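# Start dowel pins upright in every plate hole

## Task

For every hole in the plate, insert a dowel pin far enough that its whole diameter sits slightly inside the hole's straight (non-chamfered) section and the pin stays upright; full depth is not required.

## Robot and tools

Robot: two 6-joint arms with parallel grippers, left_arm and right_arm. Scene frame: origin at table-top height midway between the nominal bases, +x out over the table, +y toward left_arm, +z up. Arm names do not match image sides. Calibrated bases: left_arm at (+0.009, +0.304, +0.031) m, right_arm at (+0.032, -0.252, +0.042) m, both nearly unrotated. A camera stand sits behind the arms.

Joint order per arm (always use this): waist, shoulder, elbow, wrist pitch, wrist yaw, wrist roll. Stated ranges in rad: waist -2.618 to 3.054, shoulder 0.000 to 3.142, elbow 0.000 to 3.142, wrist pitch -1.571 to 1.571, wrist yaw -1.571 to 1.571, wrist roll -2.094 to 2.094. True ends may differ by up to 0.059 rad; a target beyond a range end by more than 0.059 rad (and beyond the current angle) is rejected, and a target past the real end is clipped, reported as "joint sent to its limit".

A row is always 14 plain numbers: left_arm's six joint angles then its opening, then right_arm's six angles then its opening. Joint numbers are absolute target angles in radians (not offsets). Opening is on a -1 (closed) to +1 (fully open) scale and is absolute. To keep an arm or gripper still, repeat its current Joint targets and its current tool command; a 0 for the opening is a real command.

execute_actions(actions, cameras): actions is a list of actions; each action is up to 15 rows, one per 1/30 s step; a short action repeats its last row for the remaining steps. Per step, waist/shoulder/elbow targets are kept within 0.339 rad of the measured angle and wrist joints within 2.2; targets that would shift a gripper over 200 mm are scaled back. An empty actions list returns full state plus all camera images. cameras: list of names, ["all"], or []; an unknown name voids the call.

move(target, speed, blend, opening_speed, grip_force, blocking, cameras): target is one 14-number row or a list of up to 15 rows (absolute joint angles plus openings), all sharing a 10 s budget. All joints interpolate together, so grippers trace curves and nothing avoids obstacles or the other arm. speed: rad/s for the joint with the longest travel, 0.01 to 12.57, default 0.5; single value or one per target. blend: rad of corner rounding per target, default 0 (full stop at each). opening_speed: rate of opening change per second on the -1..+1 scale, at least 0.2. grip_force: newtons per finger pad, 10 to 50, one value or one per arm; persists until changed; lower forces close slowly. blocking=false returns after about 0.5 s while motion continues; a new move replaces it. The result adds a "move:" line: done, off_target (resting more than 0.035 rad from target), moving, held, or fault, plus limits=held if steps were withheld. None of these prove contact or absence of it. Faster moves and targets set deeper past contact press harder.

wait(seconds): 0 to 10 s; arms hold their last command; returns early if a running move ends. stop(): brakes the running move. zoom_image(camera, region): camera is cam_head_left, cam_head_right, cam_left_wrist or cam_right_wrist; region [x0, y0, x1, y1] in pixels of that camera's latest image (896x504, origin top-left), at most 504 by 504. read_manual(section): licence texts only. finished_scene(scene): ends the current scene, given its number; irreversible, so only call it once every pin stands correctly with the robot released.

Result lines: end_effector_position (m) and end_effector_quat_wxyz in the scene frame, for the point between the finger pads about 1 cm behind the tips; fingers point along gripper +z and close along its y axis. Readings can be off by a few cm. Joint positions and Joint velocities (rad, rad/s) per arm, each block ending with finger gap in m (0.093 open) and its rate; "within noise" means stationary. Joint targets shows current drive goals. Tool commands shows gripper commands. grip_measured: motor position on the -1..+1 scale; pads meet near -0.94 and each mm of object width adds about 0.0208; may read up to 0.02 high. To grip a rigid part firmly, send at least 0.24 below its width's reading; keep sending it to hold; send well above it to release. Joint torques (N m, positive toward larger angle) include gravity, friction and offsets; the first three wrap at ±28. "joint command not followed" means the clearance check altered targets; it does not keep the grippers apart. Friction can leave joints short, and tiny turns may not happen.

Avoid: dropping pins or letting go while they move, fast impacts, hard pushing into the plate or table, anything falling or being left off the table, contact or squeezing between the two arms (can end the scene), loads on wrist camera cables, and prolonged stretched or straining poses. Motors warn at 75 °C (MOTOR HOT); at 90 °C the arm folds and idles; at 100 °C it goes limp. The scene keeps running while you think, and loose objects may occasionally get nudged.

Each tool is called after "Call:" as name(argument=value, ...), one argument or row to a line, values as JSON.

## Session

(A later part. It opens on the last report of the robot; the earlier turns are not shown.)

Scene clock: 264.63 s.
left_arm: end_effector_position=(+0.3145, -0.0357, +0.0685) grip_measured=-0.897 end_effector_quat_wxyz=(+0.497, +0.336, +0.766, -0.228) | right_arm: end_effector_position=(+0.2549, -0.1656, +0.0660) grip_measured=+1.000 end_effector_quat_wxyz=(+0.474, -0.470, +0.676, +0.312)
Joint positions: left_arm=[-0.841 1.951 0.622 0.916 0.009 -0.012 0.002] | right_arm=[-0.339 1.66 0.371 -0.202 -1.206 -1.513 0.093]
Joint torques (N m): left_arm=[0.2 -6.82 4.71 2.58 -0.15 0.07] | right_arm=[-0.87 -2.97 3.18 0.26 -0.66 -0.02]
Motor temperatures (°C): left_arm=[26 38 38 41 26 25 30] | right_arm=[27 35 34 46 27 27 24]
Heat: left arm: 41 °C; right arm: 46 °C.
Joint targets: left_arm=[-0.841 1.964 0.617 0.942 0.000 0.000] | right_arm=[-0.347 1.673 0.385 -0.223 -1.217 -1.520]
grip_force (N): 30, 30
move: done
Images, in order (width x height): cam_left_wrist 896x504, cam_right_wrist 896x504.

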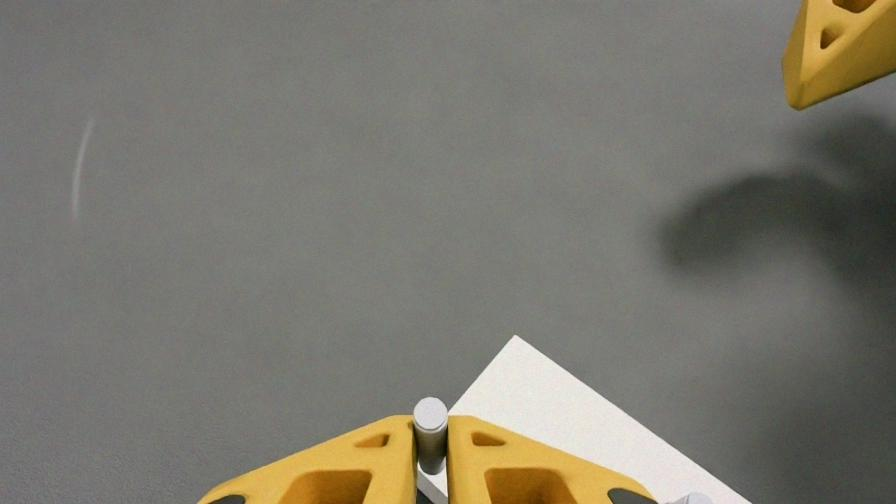

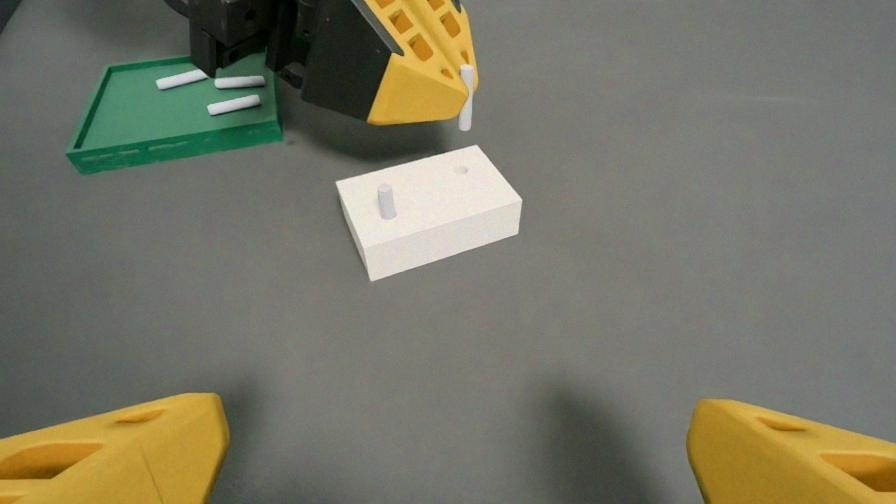

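Call:
move(
  target=[-0.841,2.053,0.613,1.034,0,0,-1,-0.347,1.673,0.385,-0.223,-1.217,-1.52,1],
  speed=0.15,
  cameras=["cam_right_wrist"],
)

Call:
zoom_image(
  camera="cam_right_wrist",
  region=[400, 90, 520, 210],
)

Scene clock: 276.00 s.
left_arm: end_effector_position=(+0.3168, -0.0381, +0.0555) grip_measured=-0.897 end_effector_quat_wxyz=(+0.507, +0.334, +0.760, -0.232) | right_arm: end_effector_position=(+0.2549, -0.1656, +0.0660) grip_measured=+1.000 end_effector_quat_wxyz=(+0.474, -0.470, +0.676, +0.312)
Joint positions: left_arm=[-0.841 2.036 0.622 1.025 0.009 -0.012 0.002] | right_arm=[-0.339 1.66 0.371 -0.202 -1.206 -1.513 0.093]
Joint torques (N m): left_arm=[0.17 -6.64 3.86 2.41 -0.15 0.08] | right_arm=[-0.61 -3.08 3.47 0.25 -0.66 -0.09]
Heat: left arm: 42 °C; right arm: 45 °C.
Joint targets: left_arm=[-0.841 2.053 0.613 1.034 0.000 0.000] | right_arm=[-0.347 1.673 0.385 -0.223 -1.217 -1.520]
grip_force (N): 30, 30
move: done
Images, in order (width x height): cam_right_wrist 896x504.

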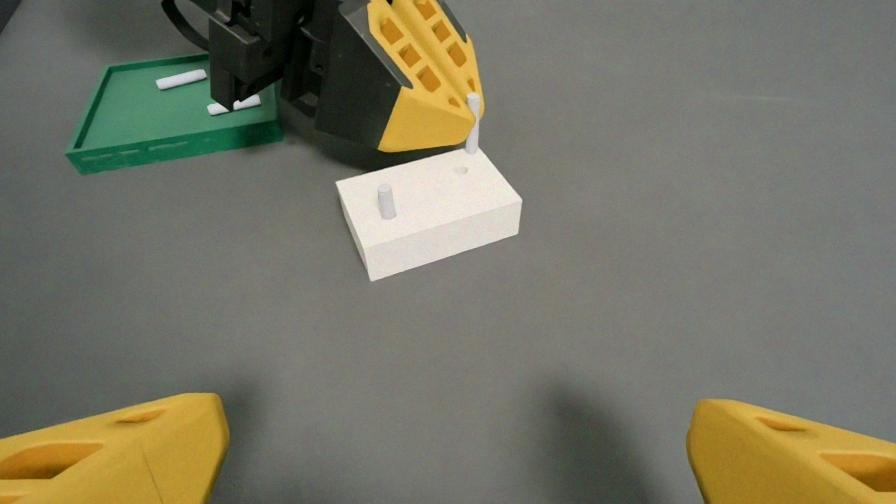

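Scaled by 4.200 from the camera's 896x504 image, which has a finer 1280x720 frame.

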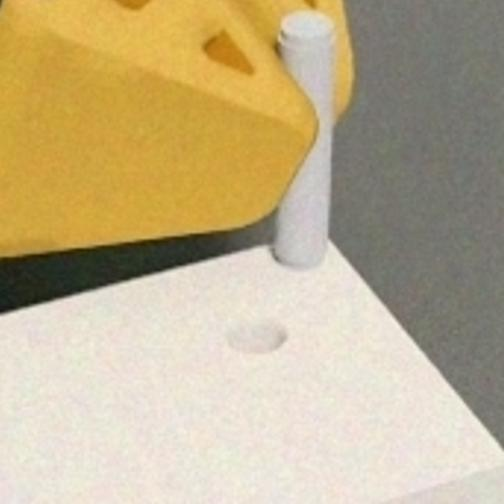

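Call:
move(
  target=[-0.842,2.044,0.603,1.01,0,0,-1,-0.347,1.673,0.385,-0.223,-1.217,-1.52,1],
  speed=0.1,
  cameras=["cam_right_wrist"],
)

Call:
zoom_image(
  camera="cam_right_wrist",
  region=[400, 90, 520, 210],
)

Scene clock: 291.37 s.
left_arm: end_effector_position=(+0.3156, -0.0369, +0.0546) grip_measured=-0.897 end_effector_quat_wxyz=(+0.506, +0.334, +0.761, -0.232) | right_arm: end_effector_position=(+0.2549, -0.1656, +0.0660) grip_measured=+1.000 end_effector_quat_wxyz=(+0.474, -0.470, +0.676, +0.312)
Joint positions: left_arm=[-0.841 2.036 0.615 1.03 0.009 -0.012 0.002] | right_arm=[-0.339 1.66 0.371 -0.202 -1.206 -1.513 0.093]
Joint torques (N m): left_arm=[0.16 -7.46 3.49 2.09 -0.16 0.06] | right_arm=[-0.81 -3.22 3.23 0.28 -0.64 -0.11]
Heat: left arm: 42 °C; right arm: 44 °C.
Joint targets: left_arm=[-0.842 2.044 0.603 1.010 0.000 0.000] | right_arm=[-0.347 1.673 0.385 -0.223 -1.217 -1.520]
grip_force (N): 30, 30
move: done
Images, in order (width x height): cam_right_wrist 896x504.

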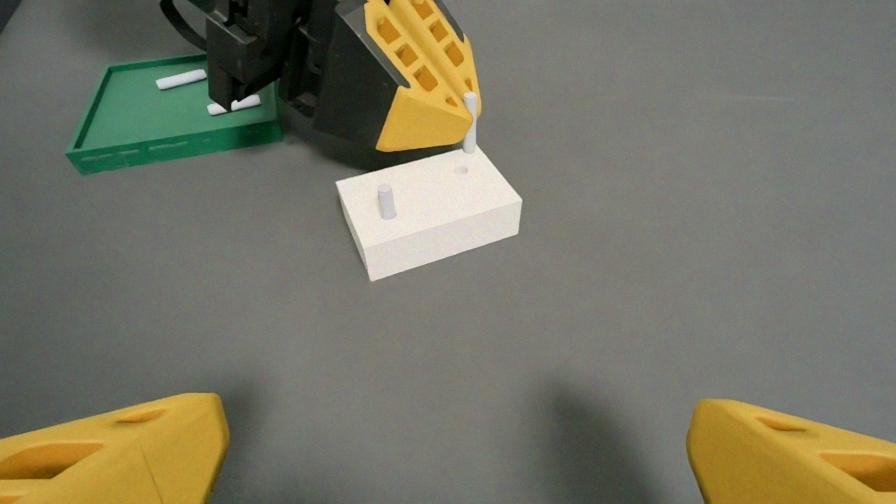

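Scaled by 4.200 from the camera's 896x504 image, which has a finer 1280x720 frame.

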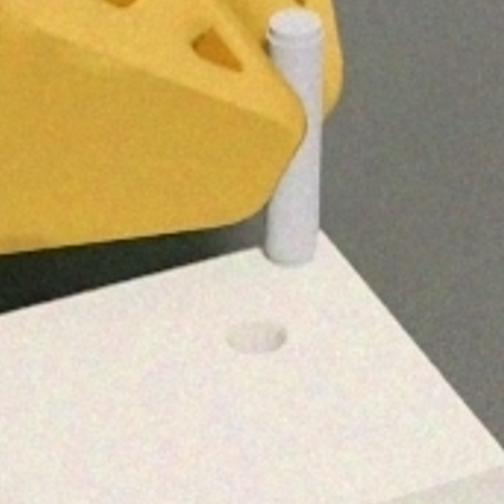

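Call:
move(
  target=[-0.852,1.985,0.643,0.908,0,0,-1,-0.347,1.673,0.385,-0.223,-1.217,-1.52,1],
  speed=0.15,
  cameras=["cam_right_wrist"],
)

Call:
zoom_image(
  camera="cam_right_wrist",
  region=[400, 90, 520, 210],
)

Scene clock: 306.07 s.
left_arm: end_effector_position=(+0.3147, -0.0387, +0.0547) grip_measured=-0.897 end_effector_quat_wxyz=(+0.494, +0.339, +0.767, -0.228) | right_arm: end_effector_position=(+0.2549, -0.1656, +0.0660) grip_measured=+1.000 end_effector_quat_wxyz=(+0.474, -0.470, +0.676, +0.312)
Joint positions: left_arm=[-0.845 2.012 0.631 0.961 0.009 -0.012 0.002] | right_arm=[-0.339 1.66 0.371 -0.202 -1.206 -1.513 0.093]
Joint torques (N m): left_arm=[-0.43 -10.55 6.2 1.74 -0.14 0.07] | right_arm=[-0.79 -3 3.25 0.28 -0.64 -0.11]
Heat: left arm: 42 °C; right arm: 43 °C.
Joint targets: left_arm=[-0.852 1.985 0.643 0.908 0.000 0.000] | right_arm=[-0.347 1.673 0.385 -0.223 -1.217 -1.520]
grip_force (N): 30, 30
move: off_target (left_arm); left_arm: the wrist pitch is farthest, 0.053 rad from its target
Images, in order (width x height): cam_right_wrist 896x504.

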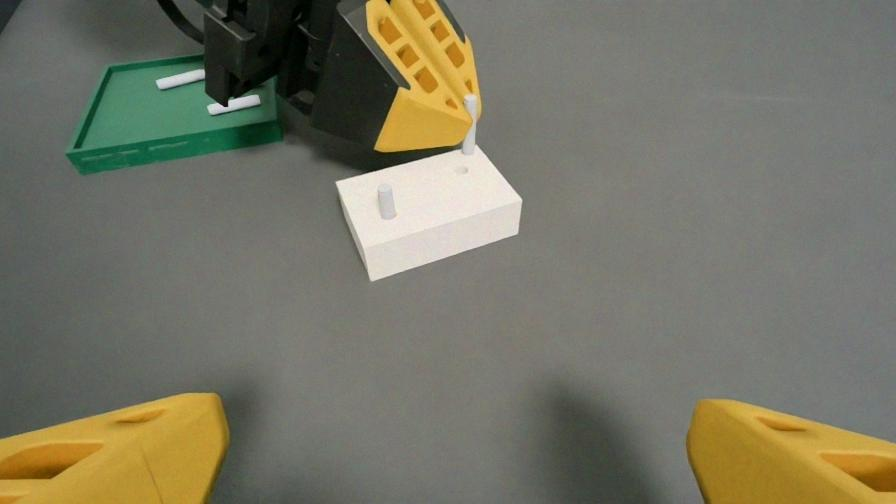

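Scaled by 4.200 from the camera's 896x504 image, which has a finer 1280x720 frame.

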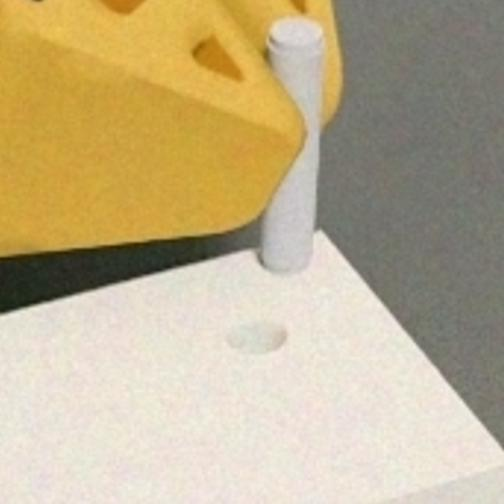

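Call:
move(
  target=[-0.849,2.052,0.605,1.004,0,0,-1,-0.347,1.673,0.385,-0.223,-1.217,-1.52,1],
  speed=0.1,
  cameras=["cam_right_wrist"],
)

Call:
zoom_image(
  camera="cam_right_wrist",
  region=[400, 90, 520, 210],
)

Scene clock: 316.40 s.
left_arm: end_effector_position=(+0.3141, -0.0380, +0.0549) grip_measured=-0.897 end_effector_quat_wxyz=(+0.504, +0.336, +0.761, -0.232) | right_arm: end_effector_position=(+0.2549, -0.1656, +0.0660) grip_measured=+1.000 end_effector_quat_wxyz=(+0.474, -0.470, +0.676, +0.312)
Joint positions: left_arm=[-0.845 2.03 0.616 1.02 0.009 -0.012 0.002] | right_arm=[-0.339 1.66 0.371 -0.202 -1.206 -1.513 0.093]
Joint torques (N m): left_arm=[-0.14 -6.2 3.6 2.14 -0.15 0.07] | right_arm=[-0.83 -2.96 3.14 0.24 -0.66 -0.09]
Heat: left arm: 41 °C; right arm: 42 °C.
Joint targets: left_arm=[-0.849 2.052 0.605 1.004 0.000 0.000] | right_arm=[-0.347 1.673 0.385 -0.223 -1.217 -1.520]
grip_force (N): 30, 30
move: done
Images, in order (width x height): cam_right_wrist 896x504.

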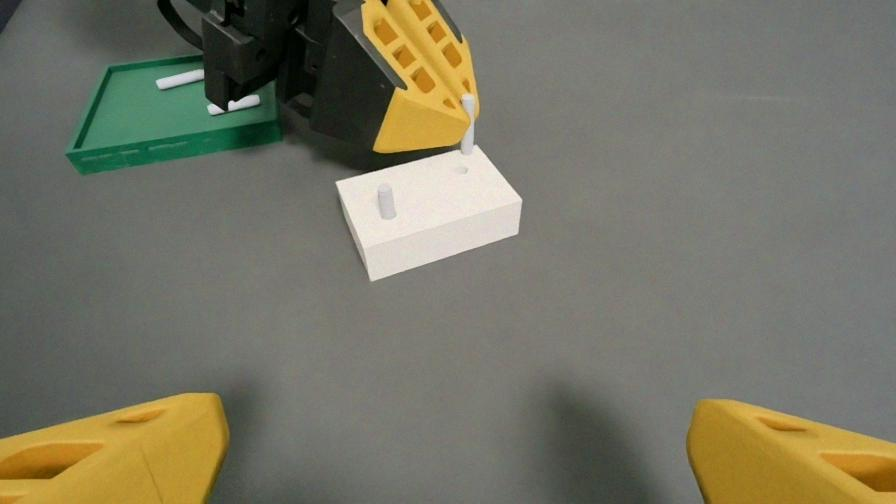

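Scaled by 4.200 from the camera's 896x504 image, which has a finer 1280x720 frame.

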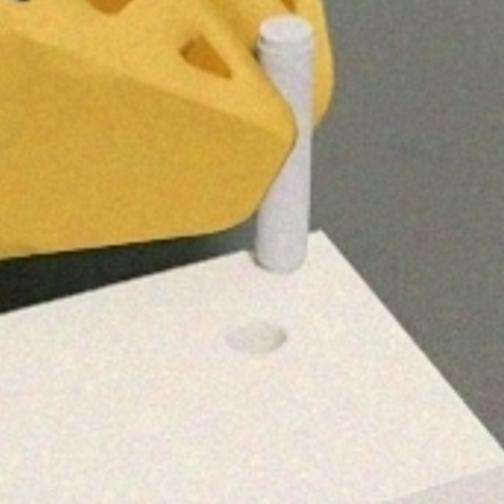

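Call:
move(
  target=[-0.836,2.052,0.605,0.955,0,0,-1,-0.347,1.673,0.385,-0.223,-1.217,-1.52,1],
  speed=0.1,
  cameras=["cam_right_wrist"],
)

Call:
zoom_image(
  camera="cam_right_wrist",
  region=[400, 90, 520, 210],
)

Scene clock: 333.37 s.
left_arm: end_effector_position=(+0.3152, -0.0367, +0.0543) grip_measured=-0.897 end_effector_quat_wxyz=(+0.504, +0.335, +0.762, -0.231) | right_arm: end_effector_position=(+0.2549, -0.1656, +0.0660) grip_measured=+1.000 end_effector_quat_wxyz=(+0.474, -0.470, +0.676, +0.312)
Joint positions: left_arm=[-0.842 2.03 0.616 1.017 0.009 -0.012 0.002] | right_arm=[-0.339 1.66 0.371 -0.202 -1.206 -1.513 0.093]
Joint torques (N m): left_arm=[0.68 -6.27 3.63 1.62 -0.16 0.05] | right_arm=[-0.84 -3.22 3.38 0.27 -0.65 -0.05]
Motor temperatures (°C): left_arm=[25 37 36 40 26 25 31] | right_arm=[27 33 33 41 27 27 24]
Heat: left arm: 40 °C; right arm: 41 °C.
Joint targets: left_arm=[-0.836 2.052 0.605 0.955 0.000 0.000] | right_arm=[-0.347 1.673 0.385 -0.223 -1.217 -1.520]
grip_force (N): 30, 30
move: off_target (left_arm); left_arm: the wrist pitch is farthest, 0.062 rad from its target
Images, in order (width x height): cam_right_wrist 896x504.

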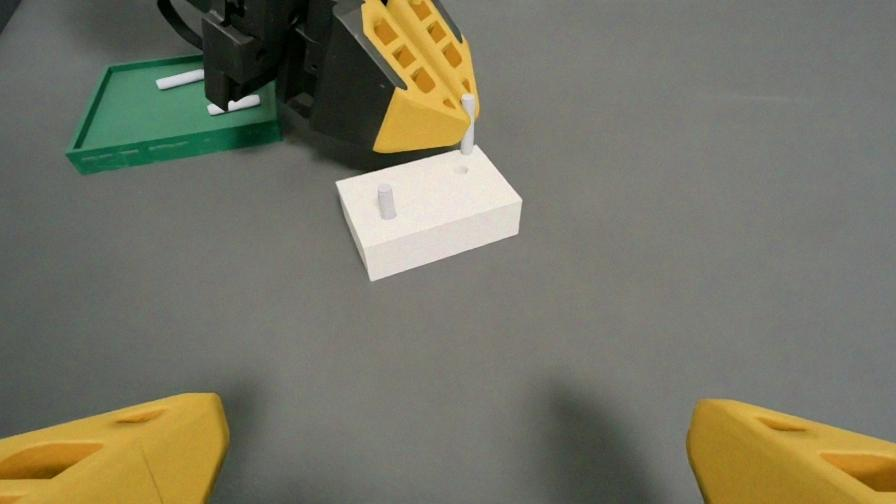

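Scaled by 4.200 from the camera's 896x504 image, which has a finer 1280x720 frame.

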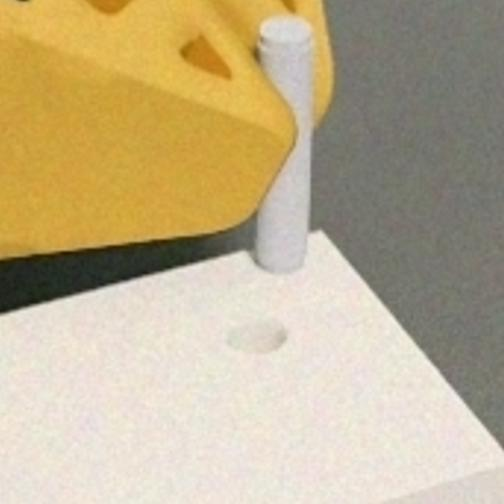

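Call:
move(
  target=[
    [-0.842,1.97,0.667,0.87,0,0,-1,-0.347,1.673,0.385,-0.223,-1.217,-1.52,1],
    [-0.877,1.97,0.667,0.87,0,0,-1,-0.347,1.673,0.385,-0.223,-1.217,-1.52,1],
  ],
  speed=0.2,
  cameras=["cam_right_wrist"],
)

Call:
zoom_image(
  camera="cam_right_wrist",
  region=[400, 90, 520, 210],
)

Scene clock: 348.47 s.
left_arm: end_effector_position=(+0.3069, -0.0491, +0.0553) grip_measured=-0.897 end_effector_quat_wxyz=(+0.484, +0.352, +0.768, -0.230) | right_arm: end_effector_position=(+0.2549, -0.1656, +0.0660) grip_measured=+1.000 end_effector_quat_wxyz=(+0.474, -0.470, +0.676, +0.312)
Joint positions: left_arm=[-0.874 2 0.653 0.908 0.007 -0.012 0.002] | right_arm=[-0.339 1.66 0.371 -0.202 -1.206 -1.513 0.093]
Joint torques (N m): left_arm=[-0.16 -10.89 6.6 1.87 -0.11 0.06] | right_arm=[-0.73 -2.69 3.34 0.3 -0.67 -0.05]
Heat: left arm: 39 °C; right arm: 40 °C.
Joint targets: left_arm=[-0.877 1.970 0.667 0.870 0.000 0.000] | right_arm=[-0.347 1.673 0.385 -0.223 -1.217 -1.520]
grip_force (N): 30, 30
move: off_target (left_arm); left_arm: the wrist pitch is farthest, 0.038 rad from its target
Images, in order (width x height): cam_right_wrist 896x504.

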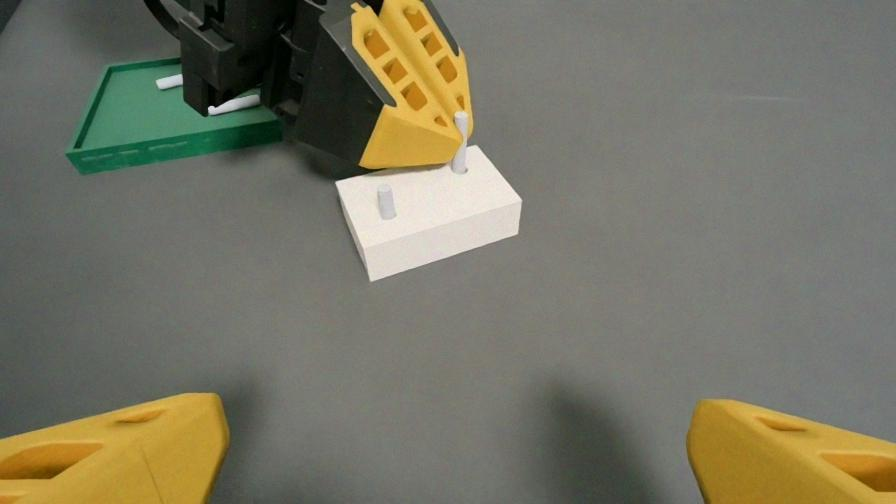

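Scaled by 4.200 from the camera's 896x504 image, which has a finer 1280x720 frame.

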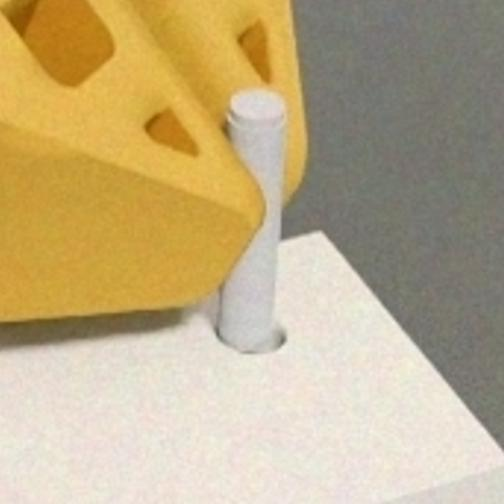

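Call:
move(
  target=[
    [-0.864,1.985,0.667,0.89,0,0,-1,-0.347,1.673,0.385,-0.223,-1.217,-1.52,1],
    [-0.866,2.037,0.667,0.938,0,0,-1,-0.347,1.673,0.385,-0.223,-1.217,-1.52,1],
  ],
  speed=0.1,
  cameras=["cam_right_wrist"],
)

Call:
zoom_image(
  camera="cam_right_wrist",
  region=[400, 90, 520, 210],
)

Scene clock: 359.73 s.
left_arm: end_effector_position=(+0.3087, -0.0490, +0.0532) grip_measured=-0.897 end_effector_quat_wxyz=(+0.487, +0.349, +0.766, -0.231) | right_arm: end_effector_position=(+0.2549, -0.1656, +0.0660) grip_measured=+1.000 end_effector_quat_wxyz=(+0.474, -0.470, +0.676, +0.312)
Joint positions: left_arm=[-0.871 2.018 0.653 0.934 0.007 -0.012 0.002] | right_arm=[-0.339 1.66 0.371 -0.202 -1.206 -1.513 0.093]
Joint torques (N m): left_arm=[0.57 -6.6 6.52 2.37 -0.14 0.07] | right_arm=[-0.73 -3.19 3.22 0.29 -0.67 -0.11]
Heat: left arm: 39 °C; right arm: 40 °C.
Joint targets: left_arm=[-0.866 2.037 0.667 0.938 0.000 0.000] | right_arm=[-0.347 1.673 0.385 -0.223 -1.217 -1.520]
grip_force (N): 30, 30
move: done
Images, in order (width x height): cam_right_wrist 896x504.

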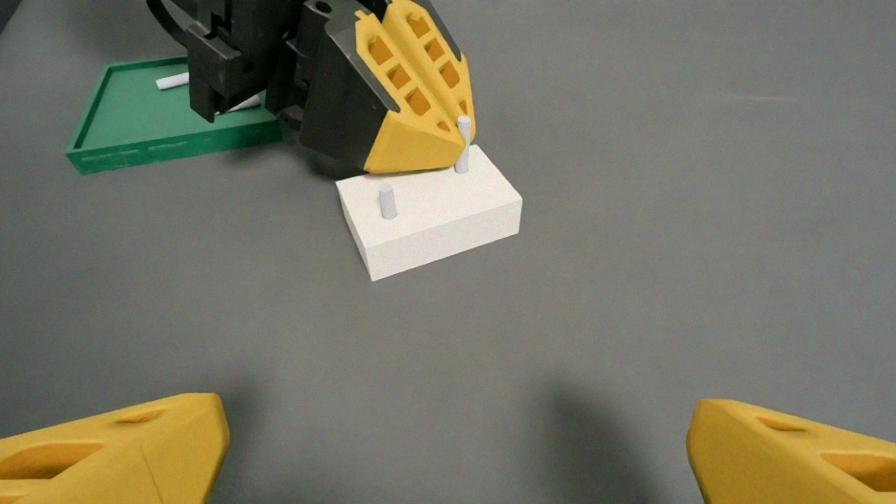

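Scaled by 4.200 from the camera's 896x504 image, which has a finer 1280x720 frame.

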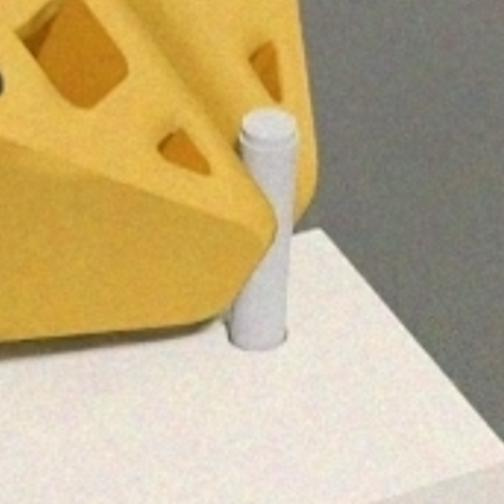

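Call:
move(
  target=[-0.866,2.085,0.664,0.985,0,0,-1,-0.347,1.673,0.385,-0.223,-1.217,-1.52,1],
  speed=0.06,
  cameras=["cam_right_wrist"],
)

Call:
zoom_image(
  camera="cam_right_wrist",
  region=[400, 90, 520, 210],
)

Scene clock: 366.13 s.
left_arm: end_effector_position=(+0.3111, -0.0518, +0.0518) grip_measured=-0.897 end_effector_quat_wxyz=(+0.501, +0.345, +0.757, -0.238) | right_arm: end_effector_position=(+0.2549, -0.1656, +0.0660) grip_measured=+1.000 end_effector_quat_wxyz=(+0.474, -0.470, +0.676, +0.312)
Joint positions: left_arm=[-0.871 2.06 0.653 1.012 0.007 -0.012 0.002] | right_arm=[-0.339 1.66 0.371 -0.202 -1.206 -1.513 0.093]
Joint torques (N m): left_arm=[0.61 -6.16 5.96 2 -0.14 0.06] | right_arm=[-0.85 -3.19 3.15 0.22 -0.65 -0.11]
Heat: left arm: 40 °C; right arm: 39 °C.
Joint targets: left_arm=[-0.866 2.085 0.664 0.985 0.000 0.000] | right_arm=[-0.347 1.673 0.385 -0.223 -1.217 -1.520]
grip_force (N): 30, 30
move: done
Images, in order (width x height): cam_right_wrist 896x504.

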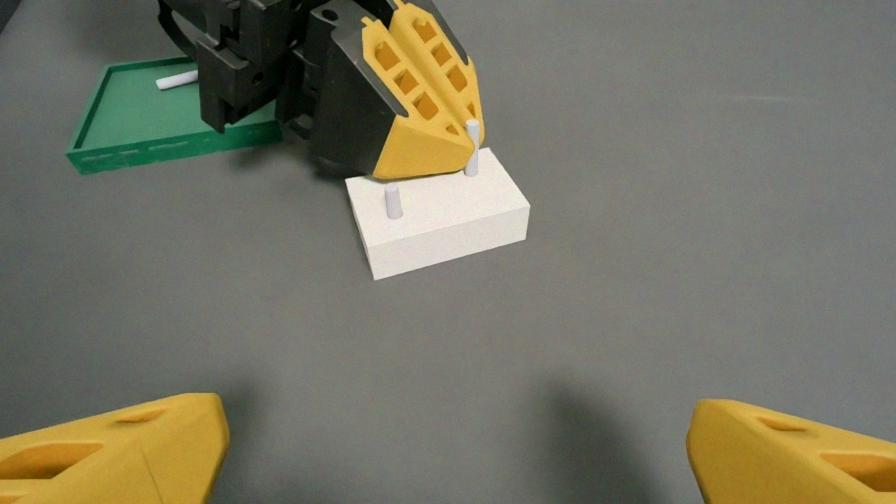

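Scaled by 4.200 from the camera's 896x504 image, which has a finer 1280x720 frame.

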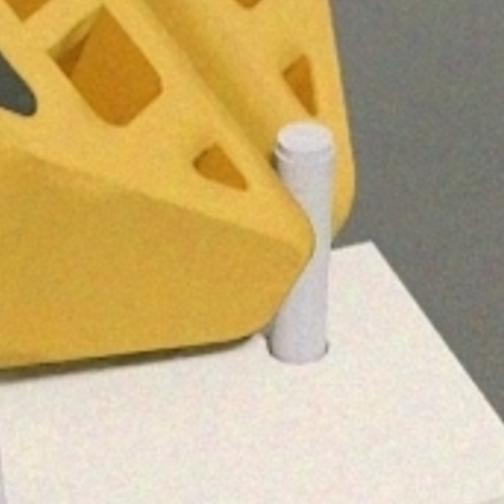

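Call:
move(
  target=[-0.868,2.08,0.664,0.93,0,0,-1,-0.347,1.673,0.385,-0.223,-1.217,-1.52,1],
  speed=0.06,
  cameras=["cam_right_wrist"],
)

Call:
zoom_image(
  camera="cam_right_wrist",
  region=[400, 90, 520, 210],
)

Scene clock: 374.43 s.
left_arm: end_effector_position=(+0.3109, -0.0515, +0.0508) grip_measured=-0.897 end_effector_quat_wxyz=(+0.500, +0.346, +0.758, -0.237) | right_arm: end_effector_position=(+0.2549, -0.1656, +0.0660) grip_measured=+1.000 end_effector_quat_wxyz=(+0.474, -0.470, +0.676, +0.312)
Joint positions: left_arm=[-0.871 2.06 0.653 1.009 0.007 -0.012 0.002] | right_arm=[-0.339 1.66 0.371 -0.202 -1.206 -1.513 0.093]
Joint torques (N m): left_arm=[0.46 -6.67 6 1.42 -0.13 0.07] | right_arm=[-0.65 -2.99 3.21 0.34 -0.63 -0.09]
Heat: left arm: 41 °C; right arm: 39 °C.
Joint targets: left_arm=[-0.868 2.080 0.664 0.930 0.000 0.000] | right_arm=[-0.347 1.673 0.385 -0.223 -1.217 -1.520]
grip_force (N): 30, 30
move: off_target (left_arm); left_arm: the wrist pitch is farthest, 0.079 rad from its target
Images, in order (width x height): cam_right_wrist 896x504.

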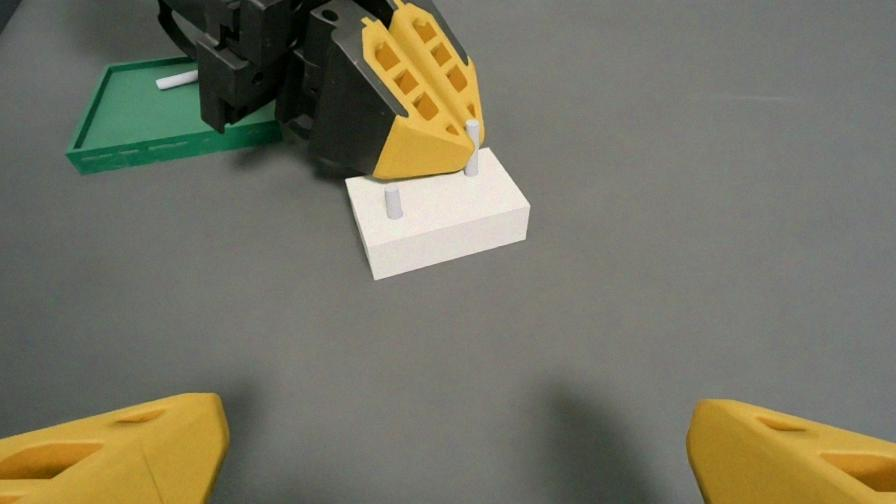

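Scaled by 4.200 from the camera's 896x504 image, which has a finer 1280x720 frame.

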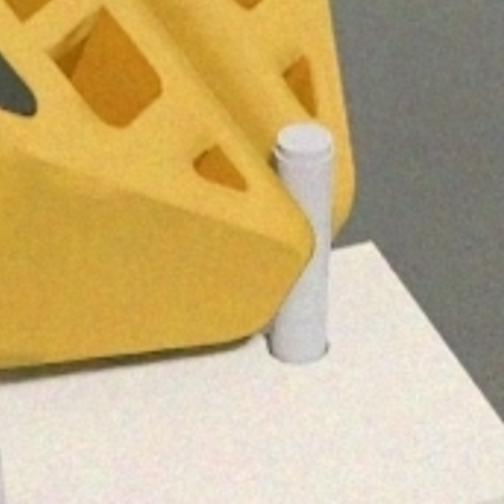

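Call:
move(
  target=[-0.868,2.12,0.63,0.8,0,0,-1,-0.347,1.673,0.385,-0.223,-1.217,-1.52,1],
  speed=0.08,
  grip_force=50,
  cameras=["cam_right_wrist"],
)

Call:
zoom_image(
  camera="cam_right_wrist",
  region=[400, 90, 520, 210],
)

Scene clock: 383.83 s.
left_arm: end_effector_position=(+0.3094, -0.0498, +0.0427) grip_measured=-0.960 end_effector_quat_wxyz=(+0.492, +0.351, +0.763, -0.231) | right_arm: end_effector_position=(+0.2549, -0.1656, +0.0660) grip_measured=+1.000 end_effector_quat_wxyz=(+0.474, -0.470, +0.676, +0.312)
Joint positions: left_arm=[-0.871 2.073 0.653 0.998 0.007 -0.004 0] | right_arm=[-0.339 1.66 0.371 -0.202 -1.206 -1.513 0.093]
Joint torques (N m): left_arm=[0.47 -4.3 2.5 0.05 -0.12 0.01] | right_arm=[-0.72 -2.81 3.36 0.32 -0.58 -0.04]
Heat: left arm: 40 °C; right arm: 38 °C.
Joint targets: left_arm=[-0.868 2.120 0.630 0.800 0.000 0.000] | right_arm=[-0.347 1.673 0.385 -0.223 -1.217 -1.520]
move: off_target (left_arm); left_arm: the wrist pitch is farthest, 0.198 rad from its target
Images, in order (width x height): cam_right_wrist 896x504.

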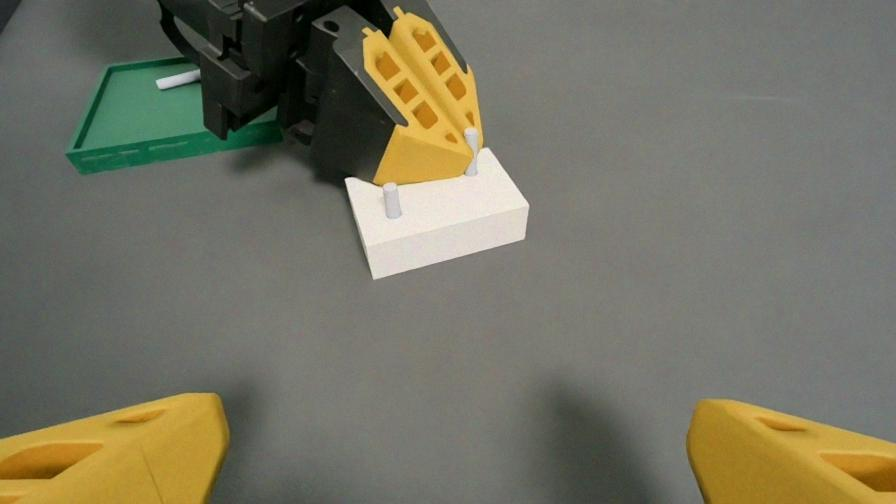

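Scaled by 4.200 from the camera's 896x504 image, which has a finer 1280x720 frame.

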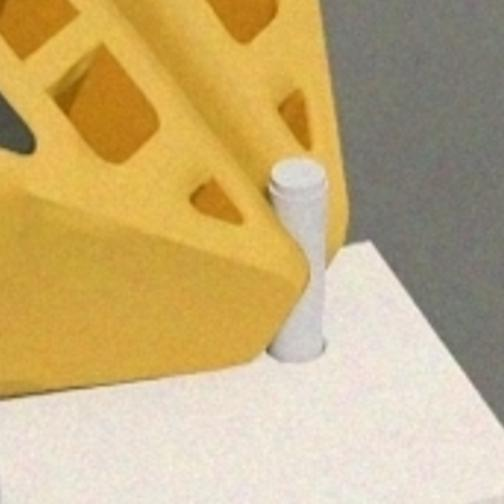

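Call:
move(
  target=[
    [-0.871,2.085,0.65,0.985,0,0,-1,-0.347,1.673,0.385,-0.223,-1.217,-1.52,1],
    [-0.871,2.085,0.65,0.985,0,0,-0.6,-0.347,1.673,0.385,-0.223,-1.217,-1.52,1],
  ],
  speed=0.1,
  opening_speed=0.4,
  cameras=["cam_right_wrist"],
)

Call:
zoom_image(
  camera="cam_right_wrist",
  region=[400, 90, 520, 210],
)

Scene clock: 393.03 s.
left_arm: end_effector_position=(+0.3108, -0.0515, +0.0477) grip_measured=-0.602 end_effector_quat_wxyz=(+0.500, +0.349, +0.757, -0.235) | right_arm: end_effector_position=(+0.2549, -0.1656, +0.0660) grip_measured=+1.000 end_effector_quat_wxyz=(+0.474, -0.470, +0.676, +0.312)
Joint positions: left_arm=[-0.871 2.073 0.653 1.021 0.007 -0.004 0.016] | right_arm=[-0.339 1.66 0.371 -0.202 -1.206 -1.513 0.093]
Joint torques (N m): left_arm=[0.14 -7.42 4.52 1.93 -0.13 0.01] | right_arm=[-0.94 -3.14 3.33 0.27 -0.64 -0.13]
Heat: left arm: 39 °C; right arm: 38 °C.
Joint targets: left_arm=[-0.871 2.085 0.650 0.985 0.000 0.000] | right_arm=[-0.347 1.673 0.385 -0.223 -1.217 -1.520]
move: off_target (left_arm); left_arm: the wrist pitch is farthest, 0.036 rad from its target
Images, in order (width x height): cam_right_wrist 896x504.

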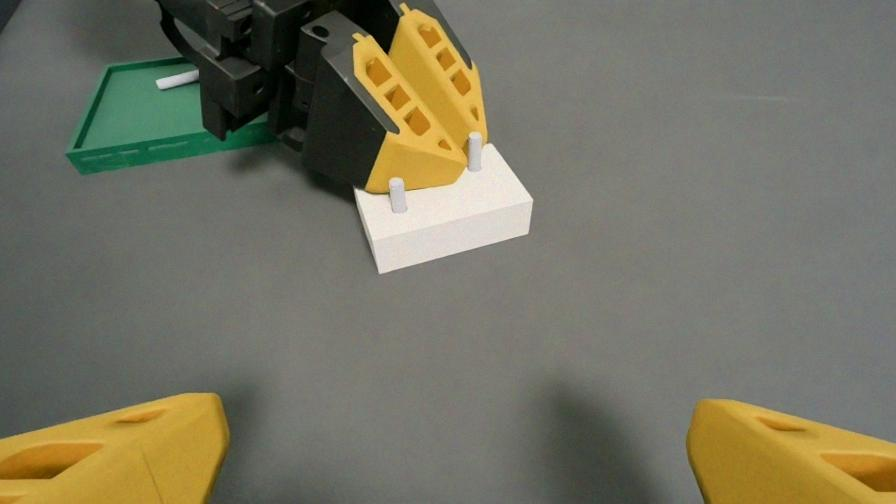

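Scaled by 4.200 from the camera's 896x504 image, which has a finer 1280x720 frame.

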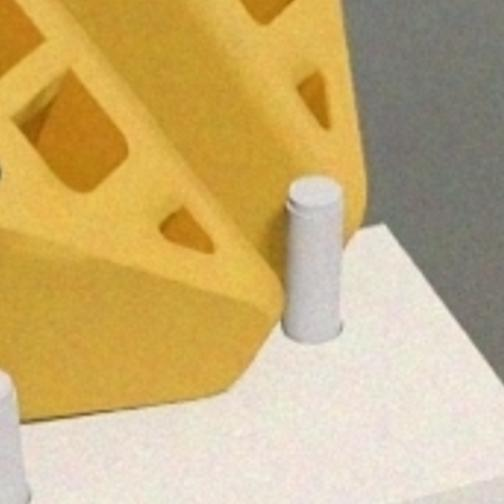

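Call:
move(
  target=[
    [-0.871,1.9,0.66,0.82,0,0,-0.6,-0.347,1.673,0.385,-0.223,-1.217,-1.52,1],
    [-0.871,1.6,0.6,0.6,0,0,-0.6,-0.347,1.673,0.385,-0.223,-1.217,-1.52,1],
  ],
  speed=[0.2,0.6],
  blend=[0.02,0],
  cameras=["cam_right_wrist"],
)

Call:
zoom_image(
  camera="cam_right_wrist",
  region=[340, 100, 560, 290],
)

Scene clock: 401.00 s.
left_arm: end_effector_position=(+0.2913, -0.0287, +0.1331) grip_measured=-0.602 end_effector_quat_wxyz=(+0.494, +0.351, +0.761, -0.232) | right_arm: end_effector_position=(+0.2549, -0.1656, +0.0660) grip_measured=+1.000 end_effector_quat_wxyz=(+0.474, -0.470, +0.676, +0.312)
Joint positions: left_arm=[-0.871 1.626 0.61 0.6 0.007 -0.004 0.016] | right_arm=[-0.339 1.66 0.371 -0.202 -1.206 -1.513 0.093]
Joint torques (N m): left_arm=[0.18 -8.96 5.78 2.35 -0.14 0.01] | right_arm=[-0.66 -3.04 3.29 0.25 -0.71 -0.1]
Heat: left arm: 40 °C; right arm: 38 °C.
Joint targets: left_arm=[-0.871 1.600 0.600 0.600 0.000 0.000] | right_arm=[-0.347 1.673 0.385 -0.223 -1.217 -1.520]
move: done
Images, in order (width x height): cam_right_wrist 896x504.

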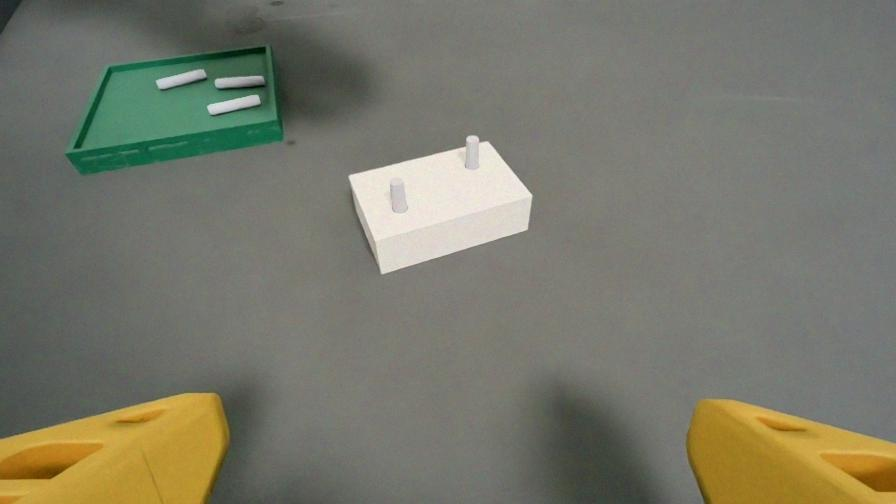

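Scaled by 2.291 from the camera's 896x504 image, which has a finer 1280x720 frame.

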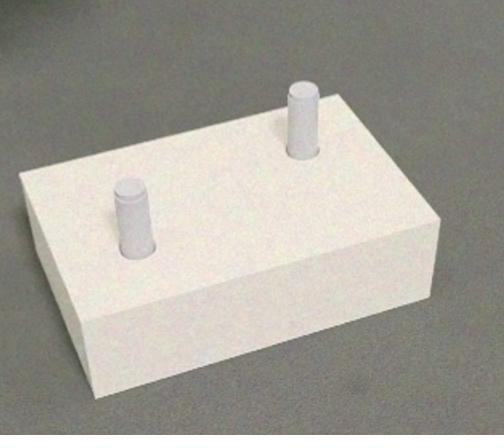

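Call:
finished_scene(
  scene=1,
)

The scene is finished: the task was done.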